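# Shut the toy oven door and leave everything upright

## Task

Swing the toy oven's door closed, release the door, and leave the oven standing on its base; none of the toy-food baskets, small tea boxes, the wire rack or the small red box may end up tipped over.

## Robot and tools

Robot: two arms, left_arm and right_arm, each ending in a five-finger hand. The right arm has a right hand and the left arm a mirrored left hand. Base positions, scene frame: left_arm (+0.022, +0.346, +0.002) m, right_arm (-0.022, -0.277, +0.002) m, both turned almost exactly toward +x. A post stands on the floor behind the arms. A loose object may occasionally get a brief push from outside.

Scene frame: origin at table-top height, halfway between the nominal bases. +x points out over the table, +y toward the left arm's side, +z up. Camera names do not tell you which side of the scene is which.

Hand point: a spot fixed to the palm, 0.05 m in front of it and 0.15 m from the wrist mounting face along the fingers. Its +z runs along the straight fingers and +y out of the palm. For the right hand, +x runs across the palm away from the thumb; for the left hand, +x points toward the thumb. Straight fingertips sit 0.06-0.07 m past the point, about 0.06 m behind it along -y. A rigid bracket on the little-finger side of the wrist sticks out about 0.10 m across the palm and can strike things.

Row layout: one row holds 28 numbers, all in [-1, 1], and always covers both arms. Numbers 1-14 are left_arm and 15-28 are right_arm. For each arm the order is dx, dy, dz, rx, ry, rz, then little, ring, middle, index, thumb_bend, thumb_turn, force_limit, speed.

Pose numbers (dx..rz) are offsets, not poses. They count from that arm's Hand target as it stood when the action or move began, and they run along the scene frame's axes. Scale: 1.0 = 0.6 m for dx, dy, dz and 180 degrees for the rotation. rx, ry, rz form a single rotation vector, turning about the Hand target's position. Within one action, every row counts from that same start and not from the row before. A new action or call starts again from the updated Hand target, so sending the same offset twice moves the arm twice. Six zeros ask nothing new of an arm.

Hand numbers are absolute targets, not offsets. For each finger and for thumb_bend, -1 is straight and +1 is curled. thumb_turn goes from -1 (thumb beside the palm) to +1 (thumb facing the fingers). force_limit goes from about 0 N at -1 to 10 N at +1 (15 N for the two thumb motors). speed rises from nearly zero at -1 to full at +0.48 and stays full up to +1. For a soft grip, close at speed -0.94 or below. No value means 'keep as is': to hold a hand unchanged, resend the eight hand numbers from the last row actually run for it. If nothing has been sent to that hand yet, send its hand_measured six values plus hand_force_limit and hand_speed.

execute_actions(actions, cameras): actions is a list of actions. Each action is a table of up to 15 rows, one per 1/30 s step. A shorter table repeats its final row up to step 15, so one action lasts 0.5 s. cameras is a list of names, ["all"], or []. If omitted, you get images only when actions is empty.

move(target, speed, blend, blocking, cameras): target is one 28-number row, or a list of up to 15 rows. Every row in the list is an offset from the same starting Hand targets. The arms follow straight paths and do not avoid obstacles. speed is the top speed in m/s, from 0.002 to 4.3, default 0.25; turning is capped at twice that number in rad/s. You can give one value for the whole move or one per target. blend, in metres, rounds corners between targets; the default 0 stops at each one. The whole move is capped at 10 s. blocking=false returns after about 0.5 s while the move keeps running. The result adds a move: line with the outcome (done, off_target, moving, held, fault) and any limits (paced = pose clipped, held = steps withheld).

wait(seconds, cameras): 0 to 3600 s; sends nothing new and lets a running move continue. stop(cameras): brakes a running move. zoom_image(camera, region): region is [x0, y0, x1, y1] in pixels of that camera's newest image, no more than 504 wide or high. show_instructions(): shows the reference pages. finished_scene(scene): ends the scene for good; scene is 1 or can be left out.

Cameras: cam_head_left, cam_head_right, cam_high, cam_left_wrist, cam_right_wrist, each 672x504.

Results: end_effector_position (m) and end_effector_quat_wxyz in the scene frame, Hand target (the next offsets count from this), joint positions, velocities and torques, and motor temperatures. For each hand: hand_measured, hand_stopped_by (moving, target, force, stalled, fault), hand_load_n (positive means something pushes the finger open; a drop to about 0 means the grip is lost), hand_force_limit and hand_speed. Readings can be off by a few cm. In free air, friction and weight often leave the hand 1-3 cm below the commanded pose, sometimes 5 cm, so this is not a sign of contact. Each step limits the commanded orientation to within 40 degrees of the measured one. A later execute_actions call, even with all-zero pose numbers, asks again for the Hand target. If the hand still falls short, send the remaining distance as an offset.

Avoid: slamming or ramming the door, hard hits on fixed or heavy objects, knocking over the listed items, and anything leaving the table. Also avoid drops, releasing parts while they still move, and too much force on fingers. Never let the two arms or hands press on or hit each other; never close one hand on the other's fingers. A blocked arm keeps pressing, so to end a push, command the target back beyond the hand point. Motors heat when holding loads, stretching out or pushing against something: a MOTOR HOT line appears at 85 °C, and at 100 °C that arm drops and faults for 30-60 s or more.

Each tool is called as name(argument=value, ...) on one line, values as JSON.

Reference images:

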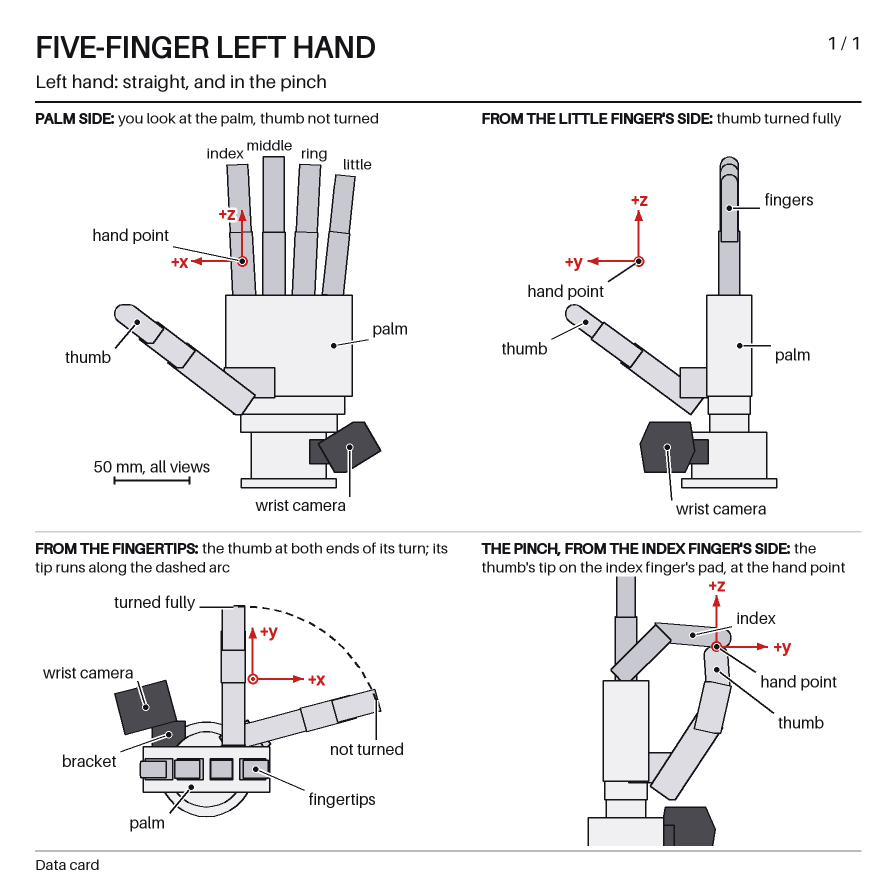

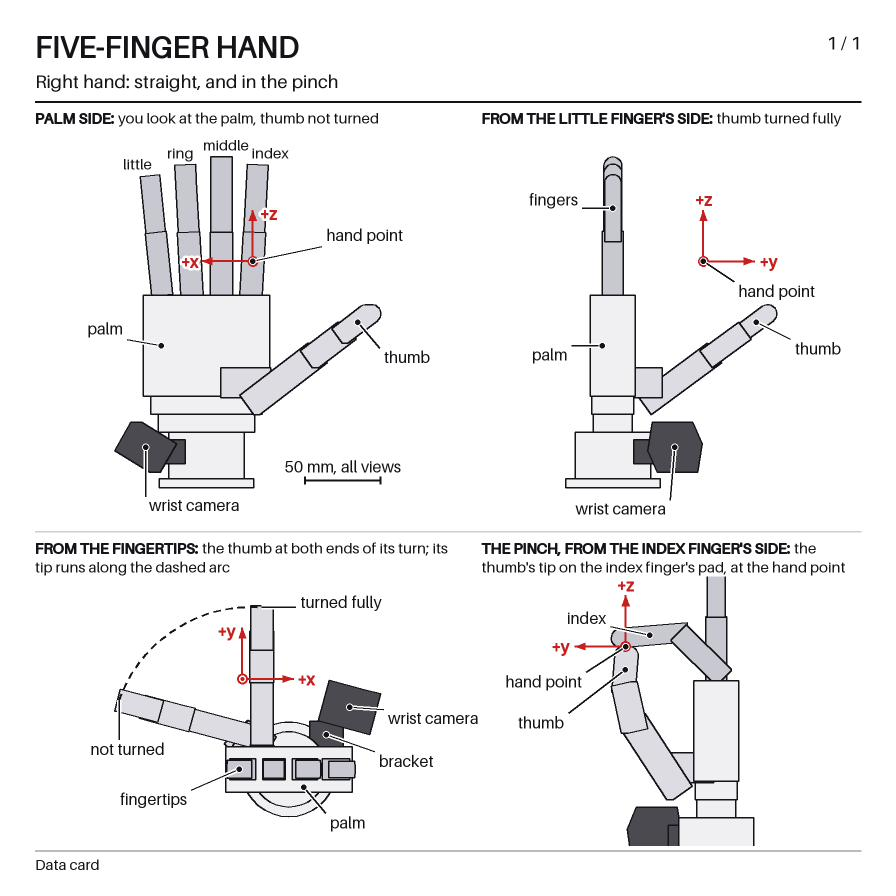

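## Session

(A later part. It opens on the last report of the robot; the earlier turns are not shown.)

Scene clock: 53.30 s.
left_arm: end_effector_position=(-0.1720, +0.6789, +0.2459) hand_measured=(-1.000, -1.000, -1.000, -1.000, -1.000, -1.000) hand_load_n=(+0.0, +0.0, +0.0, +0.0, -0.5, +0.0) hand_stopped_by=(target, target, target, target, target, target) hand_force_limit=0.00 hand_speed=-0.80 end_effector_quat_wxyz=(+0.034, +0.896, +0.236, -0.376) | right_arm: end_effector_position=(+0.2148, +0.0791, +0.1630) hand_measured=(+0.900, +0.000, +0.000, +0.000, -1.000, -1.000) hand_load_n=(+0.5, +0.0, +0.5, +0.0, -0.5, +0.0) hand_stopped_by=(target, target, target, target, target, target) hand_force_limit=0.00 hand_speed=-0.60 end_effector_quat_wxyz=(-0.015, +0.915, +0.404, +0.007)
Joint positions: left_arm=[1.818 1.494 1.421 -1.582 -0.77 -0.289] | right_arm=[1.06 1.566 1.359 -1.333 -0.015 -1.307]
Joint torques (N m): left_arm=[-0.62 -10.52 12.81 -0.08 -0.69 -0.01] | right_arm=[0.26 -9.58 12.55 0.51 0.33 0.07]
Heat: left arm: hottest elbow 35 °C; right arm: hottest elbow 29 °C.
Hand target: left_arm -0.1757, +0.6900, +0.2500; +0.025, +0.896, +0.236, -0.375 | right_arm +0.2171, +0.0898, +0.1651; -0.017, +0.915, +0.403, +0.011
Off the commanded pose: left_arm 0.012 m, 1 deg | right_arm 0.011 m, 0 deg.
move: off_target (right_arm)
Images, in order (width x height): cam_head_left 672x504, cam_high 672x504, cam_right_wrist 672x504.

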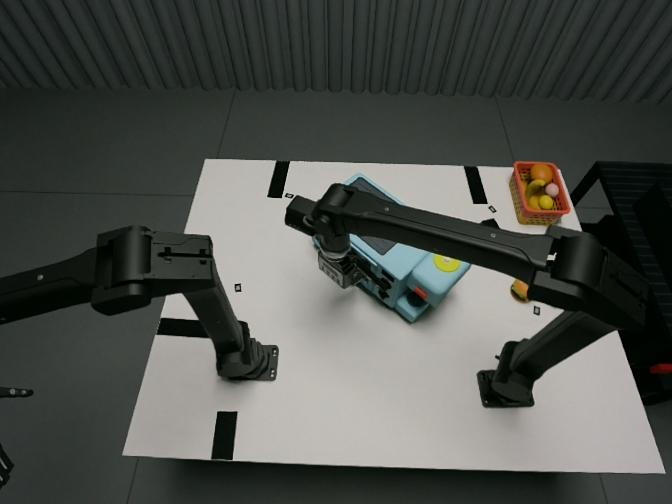

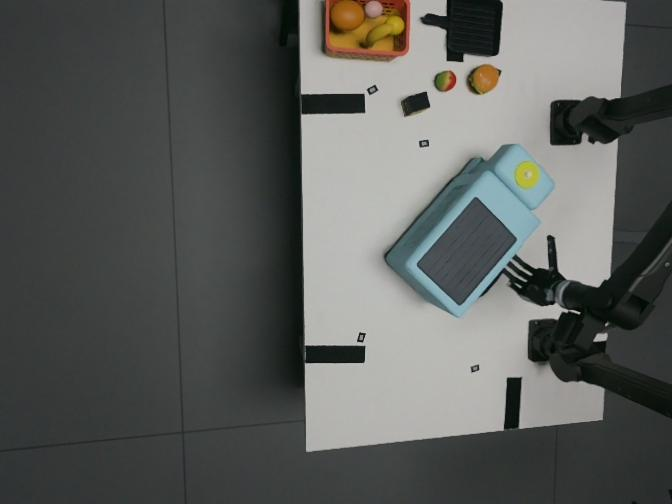

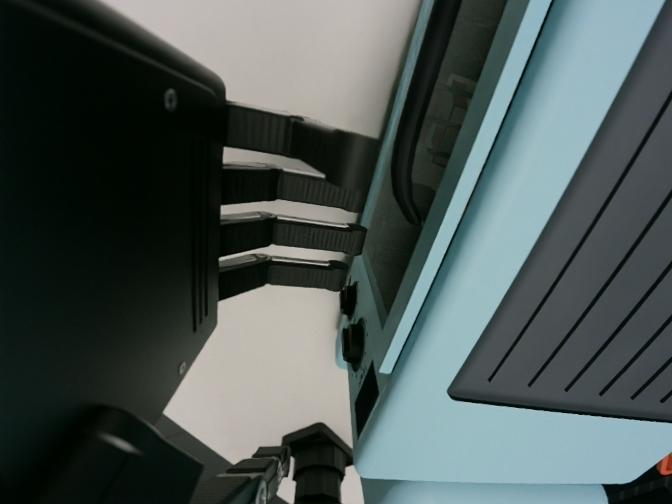

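move(target=[[0,0,0,0,0,0,-1,-1,-1,-1,-1,-1,0,-0.8,-0.078,0.069,0.01,0,0,0,0.9,0,0,0,-1,-1,0,-0.6],[0,0,0,0,0,0,-1,-1,-1,-1,-1,-1,0,-0.8,-0.11,0.05,0.325,0,0,0,0.9,0,0,0,-1,-1,0,-0.6],[0,0,0,0,0,0,-1,-1,-1,-1,-1,-1,0,-0.8,-0.078,-0.35,0.39,0,0,-0.11,0.9,0,0,0,-1,-1,0,-0.6]], speed=[0.06,0.15,0.25], blend=0.02, cameras=["all"])

zoom_image(camera="cam_head_left", region=[280, 160, 480, 340])

zoom_image(camera="cam_head_right", region=[280, 160, 480, 340])

Scene clock: 57.87 s.
left_arm: end_effector_position=(-0.1720, +0.6789, +0.2459) hand_measured=(-1.000, -1.000, -1.000, -1.000, -1.000, -1.000) hand_load_n=(+0.0, +0.0, +0.0, +0.0, +0.0, +0.0) hand_stopped_by=(target, target, target, target, target, target) hand_force_limit=0.00 hand_speed=-0.80 end_effector_quat_wxyz=(+0.034, +0.896, +0.236, -0.376) | right_arm: end_effector_position=(+0.1688, -0.1170, +0.4055) hand_measured=(+0.900, +0.000, +0.000, +0.000, -1.000, -1.000) hand_load_n=(+0.0, +0.0, +0.5, +0.0, +0.0, +0.0) hand_stopped_by=(target, target, target, target, target, target) hand_force_limit=0.00 hand_speed=-0.60 end_effector_quat_wxyz=(-0.118, +0.950, +0.229, +0.178)
Joint positions: left_arm=[1.818 1.494 1.421 -1.582 -0.77 -0.289] | right_arm=[0.861 0.931 1.46 -1.67 0.032 -1.154]
Joint torques (N m): left_arm=[-0.62 -10.52 12.82 -0.06 -0.7 -0.01] | right_arm=[-0.97 -2.02 8.54 1.14 0.38 -0.14]
Heat: left arm: hottest elbow 36 °C; right arm: hottest elbow 29 °C.
Hand target: left_arm -0.1757, +0.6900, +0.2500; +0.025, +0.896, +0.236, -0.375 | right_arm +0.1703, -0.1201, +0.3990; -0.014, +0.971, +0.239, +0.013
Off the commanded pose: left_arm 0.012 m, 1 deg | right_arm 0.007 m, 23 deg.
joint sent to its limit (right arm) — joint 4 (wrist pitch), lower limit. The joint targets are off in orientation, not in position.
move: off_target (right_arm)

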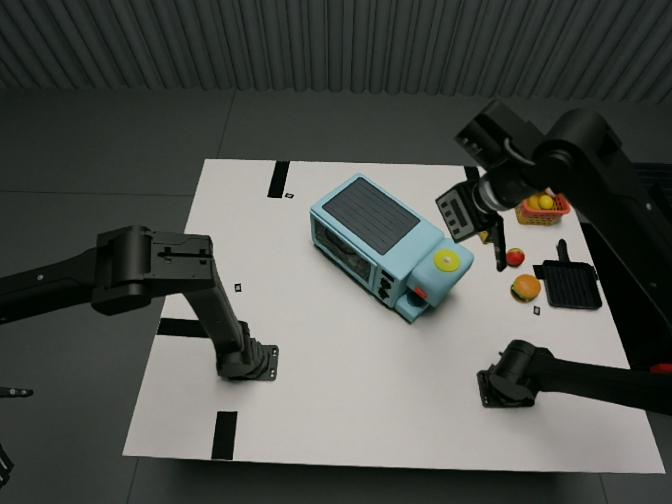

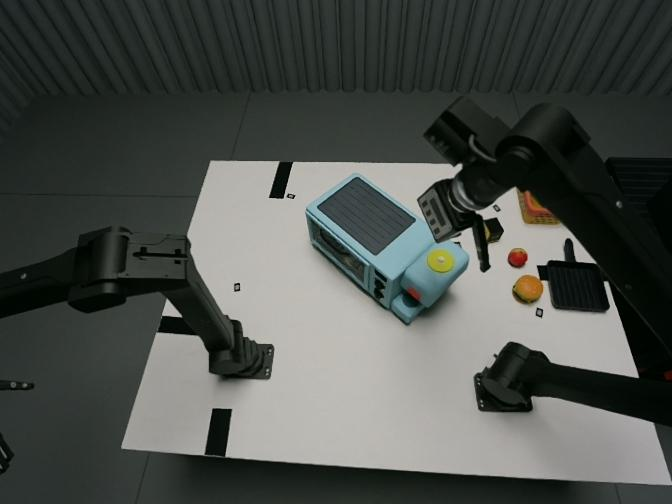

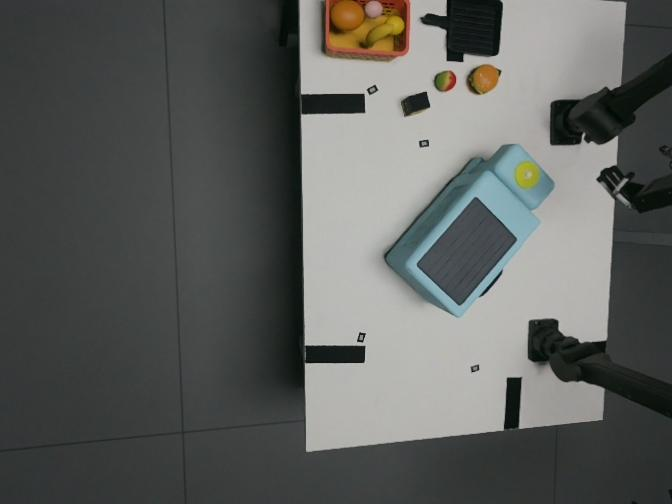

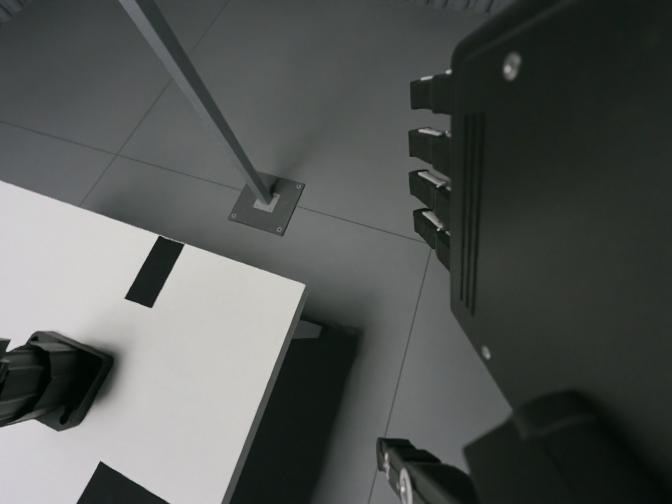

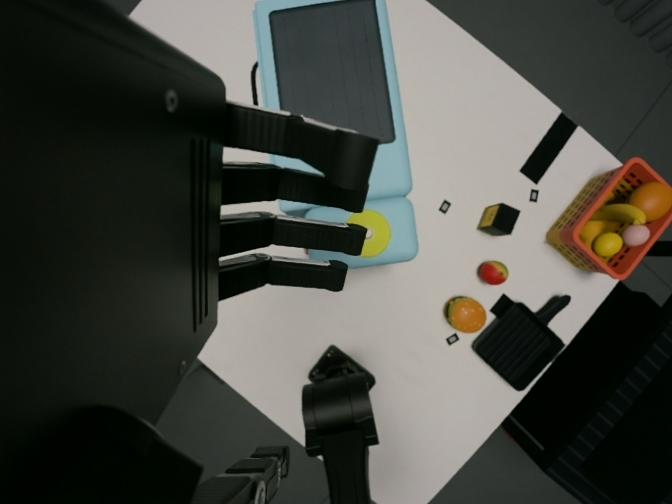

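Scaled by 2.520.

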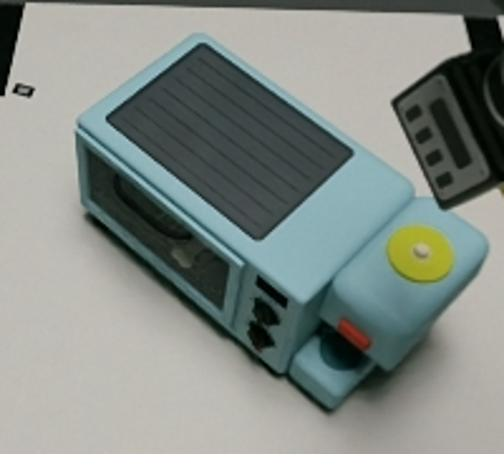

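Scaled by 2.520.

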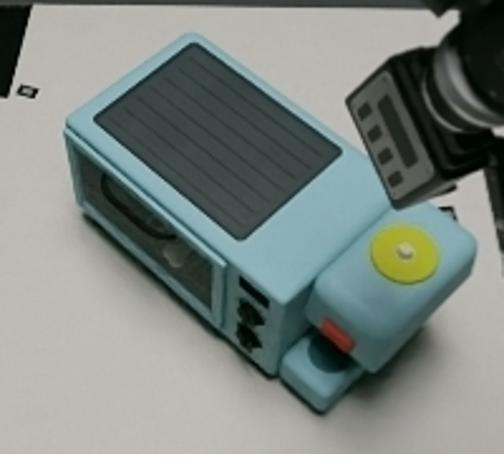

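zoom_image(camera="cam_head_left", region=[300, 190, 400, 310])

zoom_image(camera="cam_head_right", region=[300, 190, 400, 310])

zoom_image(camera="cam_high", region=[430, 220, 560, 350])

Scaled by 4.200.

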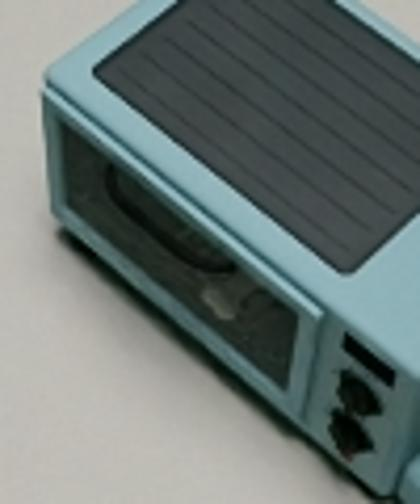

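Scaled by 4.200.

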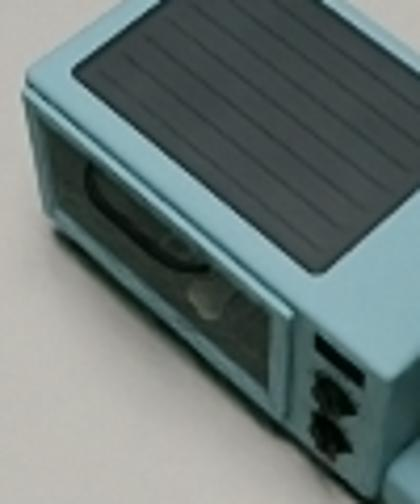

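Scaled by 3.877.

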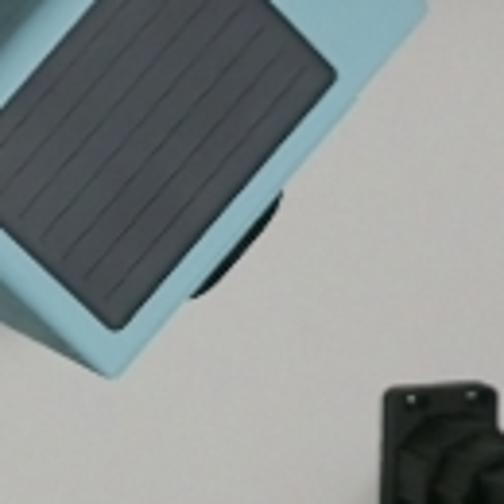

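move(target=[0,0,0,0,0,0,-1,-1,-1,-1,-1,-1,0,-0.8,0.096,0.3985,-0.115,0,0,0.113,0.9,0,0,0,-1,-1,0,-0.6], speed=0.25, cameras=["cam_right_wrist","cam_head_left"])

zoom_image(camera="cam_right_wrist", region=[260, 60, 500, 300])

Scene clock: 60.73 s.
left_arm: end_effector_position=(-0.1720, +0.6789, +0.2459) hand_measured=(-1.000, -1.000, -1.000, -1.000, -1.000, -1.000) hand_load_n=(+0.0, +0.0, +0.0, +0.0, +0.5, +0.0) hand_stopped_by=(target, target, target, target, target, target) hand_force_limit=0.00 hand_speed=-0.80 end_effector_quat_wxyz=(+0.034, +0.896, +0.236, -0.376) | right_arm: end_effector_position=(+0.2263, +0.1090, +0.3177) hand_measured=(+0.900, +0.000, +0.000, +0.000, -1.000, -1.000) hand_load_n=(+0.0, +0.0, +0.0, +0.0, +0.0, +0.0) hand_stopped_by=(target, target, target, target, target, target) hand_force_limit=0.00 hand_speed=-0.60 end_effector_quat_wxyz=(-0.035, +0.915, +0.400, +0.044)
Joint positions: left_arm=[1.818 1.494 1.421 -1.582 -0.77 -0.289] | right_arm=[1.073 1.593 1.803 -1.669 0.002 -1.287]
Joint torques (N m): left_arm=[-0.62 -10.52 12.79 -0.06 -0.69 0] | right_arm=[0.21 -10.87 14.09 0.39 0.16 -0.12]
Heat: left arm: hottest elbow 36 °C; right arm: hottest elbow 30 °C.
Hand target: left_arm -0.1757, +0.6900, +0.2500; +0.025, +0.896, +0.236, -0.375 | right_arm +0.2279, +0.1189, +0.3301; -0.017, +0.913, +0.407, +0.011
Off the commanded pose: left_arm 0.012 m, 1 deg | right_arm 0.016 m, 4 deg.
joint sent to its limit (right arm) — joint 4 (wrist pitch), lower limit. The joint targets are off in orientation, not in position.
move: off_target (right_arm)
Images, in order (width x height): cam_head_left 672x504, cam_right_wrist 672x504.

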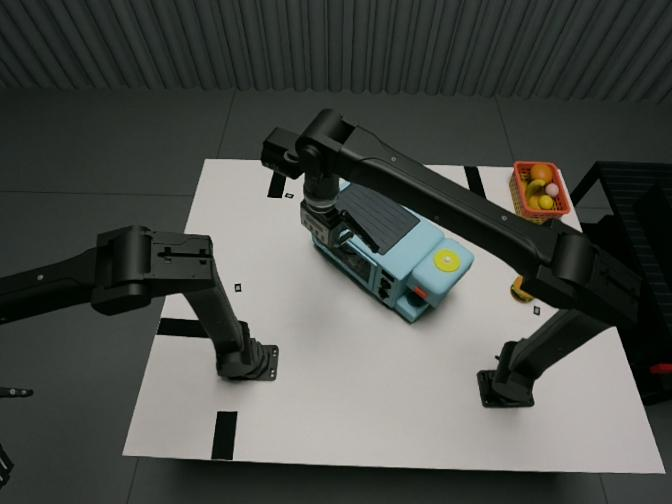

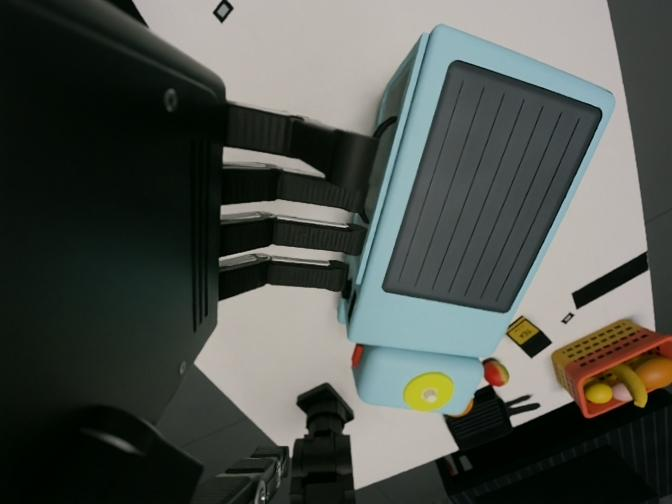

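Scaled by 2.100.

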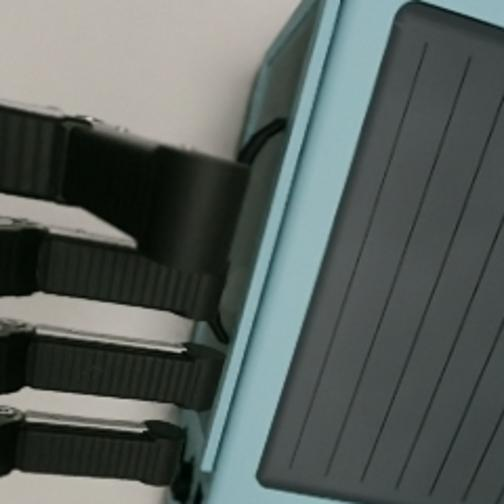

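move(target=[0,0,0,0,0,0,-1,-1,-1,-1,-1,-1,0,-0.8,-0.13,-0.45,0.10,0,0,-0.113,0.9,0,0,0,-1,-1,0,-0.6], speed=0.3, cameras=["cam_high","cam_head_left"])

zoom_image(camera="cam_head_left", region=[300, 190, 400, 310])

Scene clock: 62.67 s.
left_arm: end_effector_position=(-0.1720, +0.6789, +0.2459) hand_measured=(-1.000, -1.000, -1.000, -1.000, -1.000, -1.000) hand_load_n=(+0.5, +0.0, +0.0, +0.5, +0.0, +0.0) hand_stopped_by=(target, target, target, target, target, target) hand_force_limit=0.00 hand_speed=-0.80 end_effector_quat_wxyz=(+0.034, +0.896, +0.236, -0.376) | right_arm: end_effector_position=(+0.1493, -0.1479, +0.3958) hand_measured=(+0.900, +0.000, +0.000, +0.000, -1.000, -1.000) hand_load_n=(+0.0, -0.5, +0.0, +0.0, +0.0, +0.0) hand_stopped_by=(target, target, target, target, target, target) hand_force_limit=0.00 hand_speed=-0.60 end_effector_quat_wxyz=(-0.122, +0.946, +0.230, +0.193)
Joint positions: left_arm=[1.818 1.494 1.421 -1.582 -0.77 -0.289] | right_arm=[0.851 0.818 1.375 -1.67 0.038 -1.17]
Joint torques (N m): left_arm=[-0.67 -10.52 12.82 -0.05 -0.69 -0.01] | right_arm=[-1.08 -0.62 8.5 1.2 0.28 -0.08]
Heat: left arm: hottest elbow 36 °C; right arm: hottest elbow 30 °C.
Hand target: left_arm -0.1757, +0.6900, +0.2500; +0.025, +0.896, +0.236, -0.375 | right_arm +0.1498, -0.1511, +0.3901; -0.015, +0.971, +0.239, +0.013
Off the commanded pose: left_arm 0.012 m, 1 deg | right_arm 0.007 m, 24 deg.
joint sent to its limit (right arm) — joint 4 (wrist pitch), lower limit. The joint targets are off in orientation, not in position.
move: off_target (right_arm)
Images, in order (width x height): cam_head_left 672x504, cam_high 672x504.

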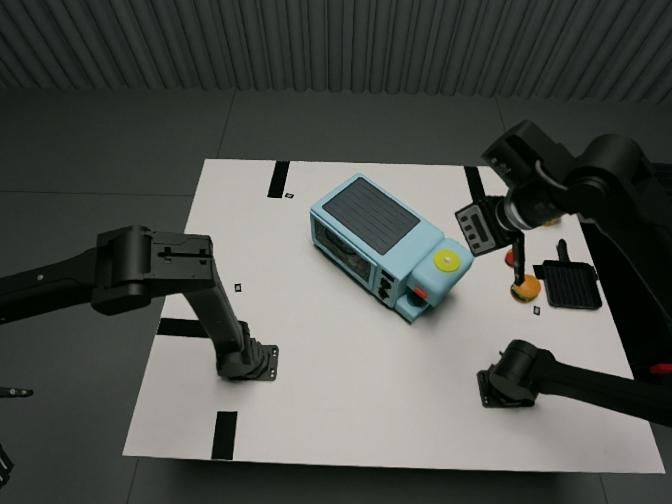

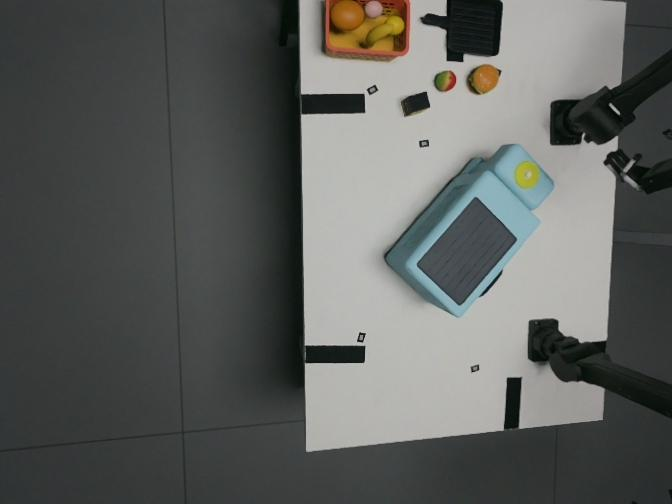

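Scaled by 4.200.

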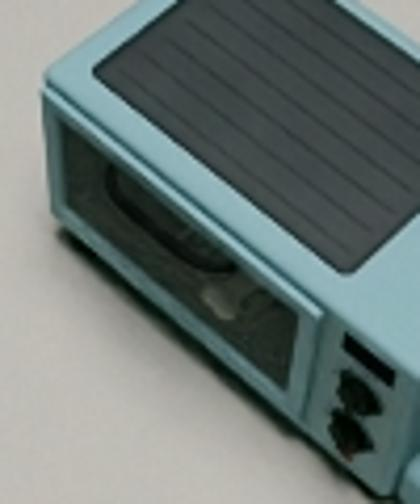

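zoom_image(camera="cam_head_left", region=[355, 245, 425, 325])

zoom_image(camera="cam_head_left", region=[300, 195, 350, 255])

Scaled by 6.300.

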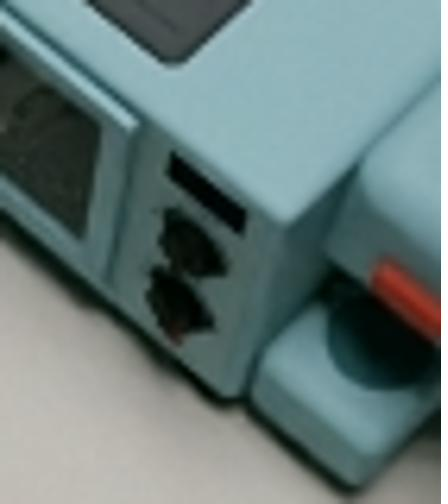

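Scaled by 8.400.

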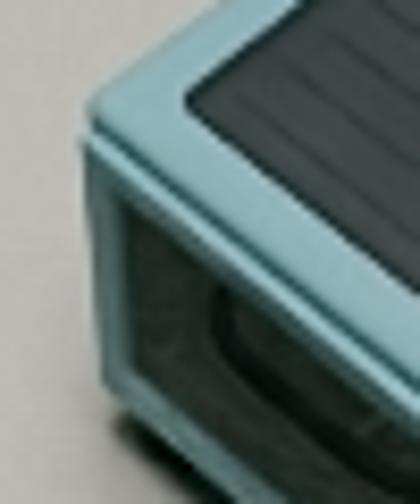

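finished_scene()

The scene is finished: the task was done.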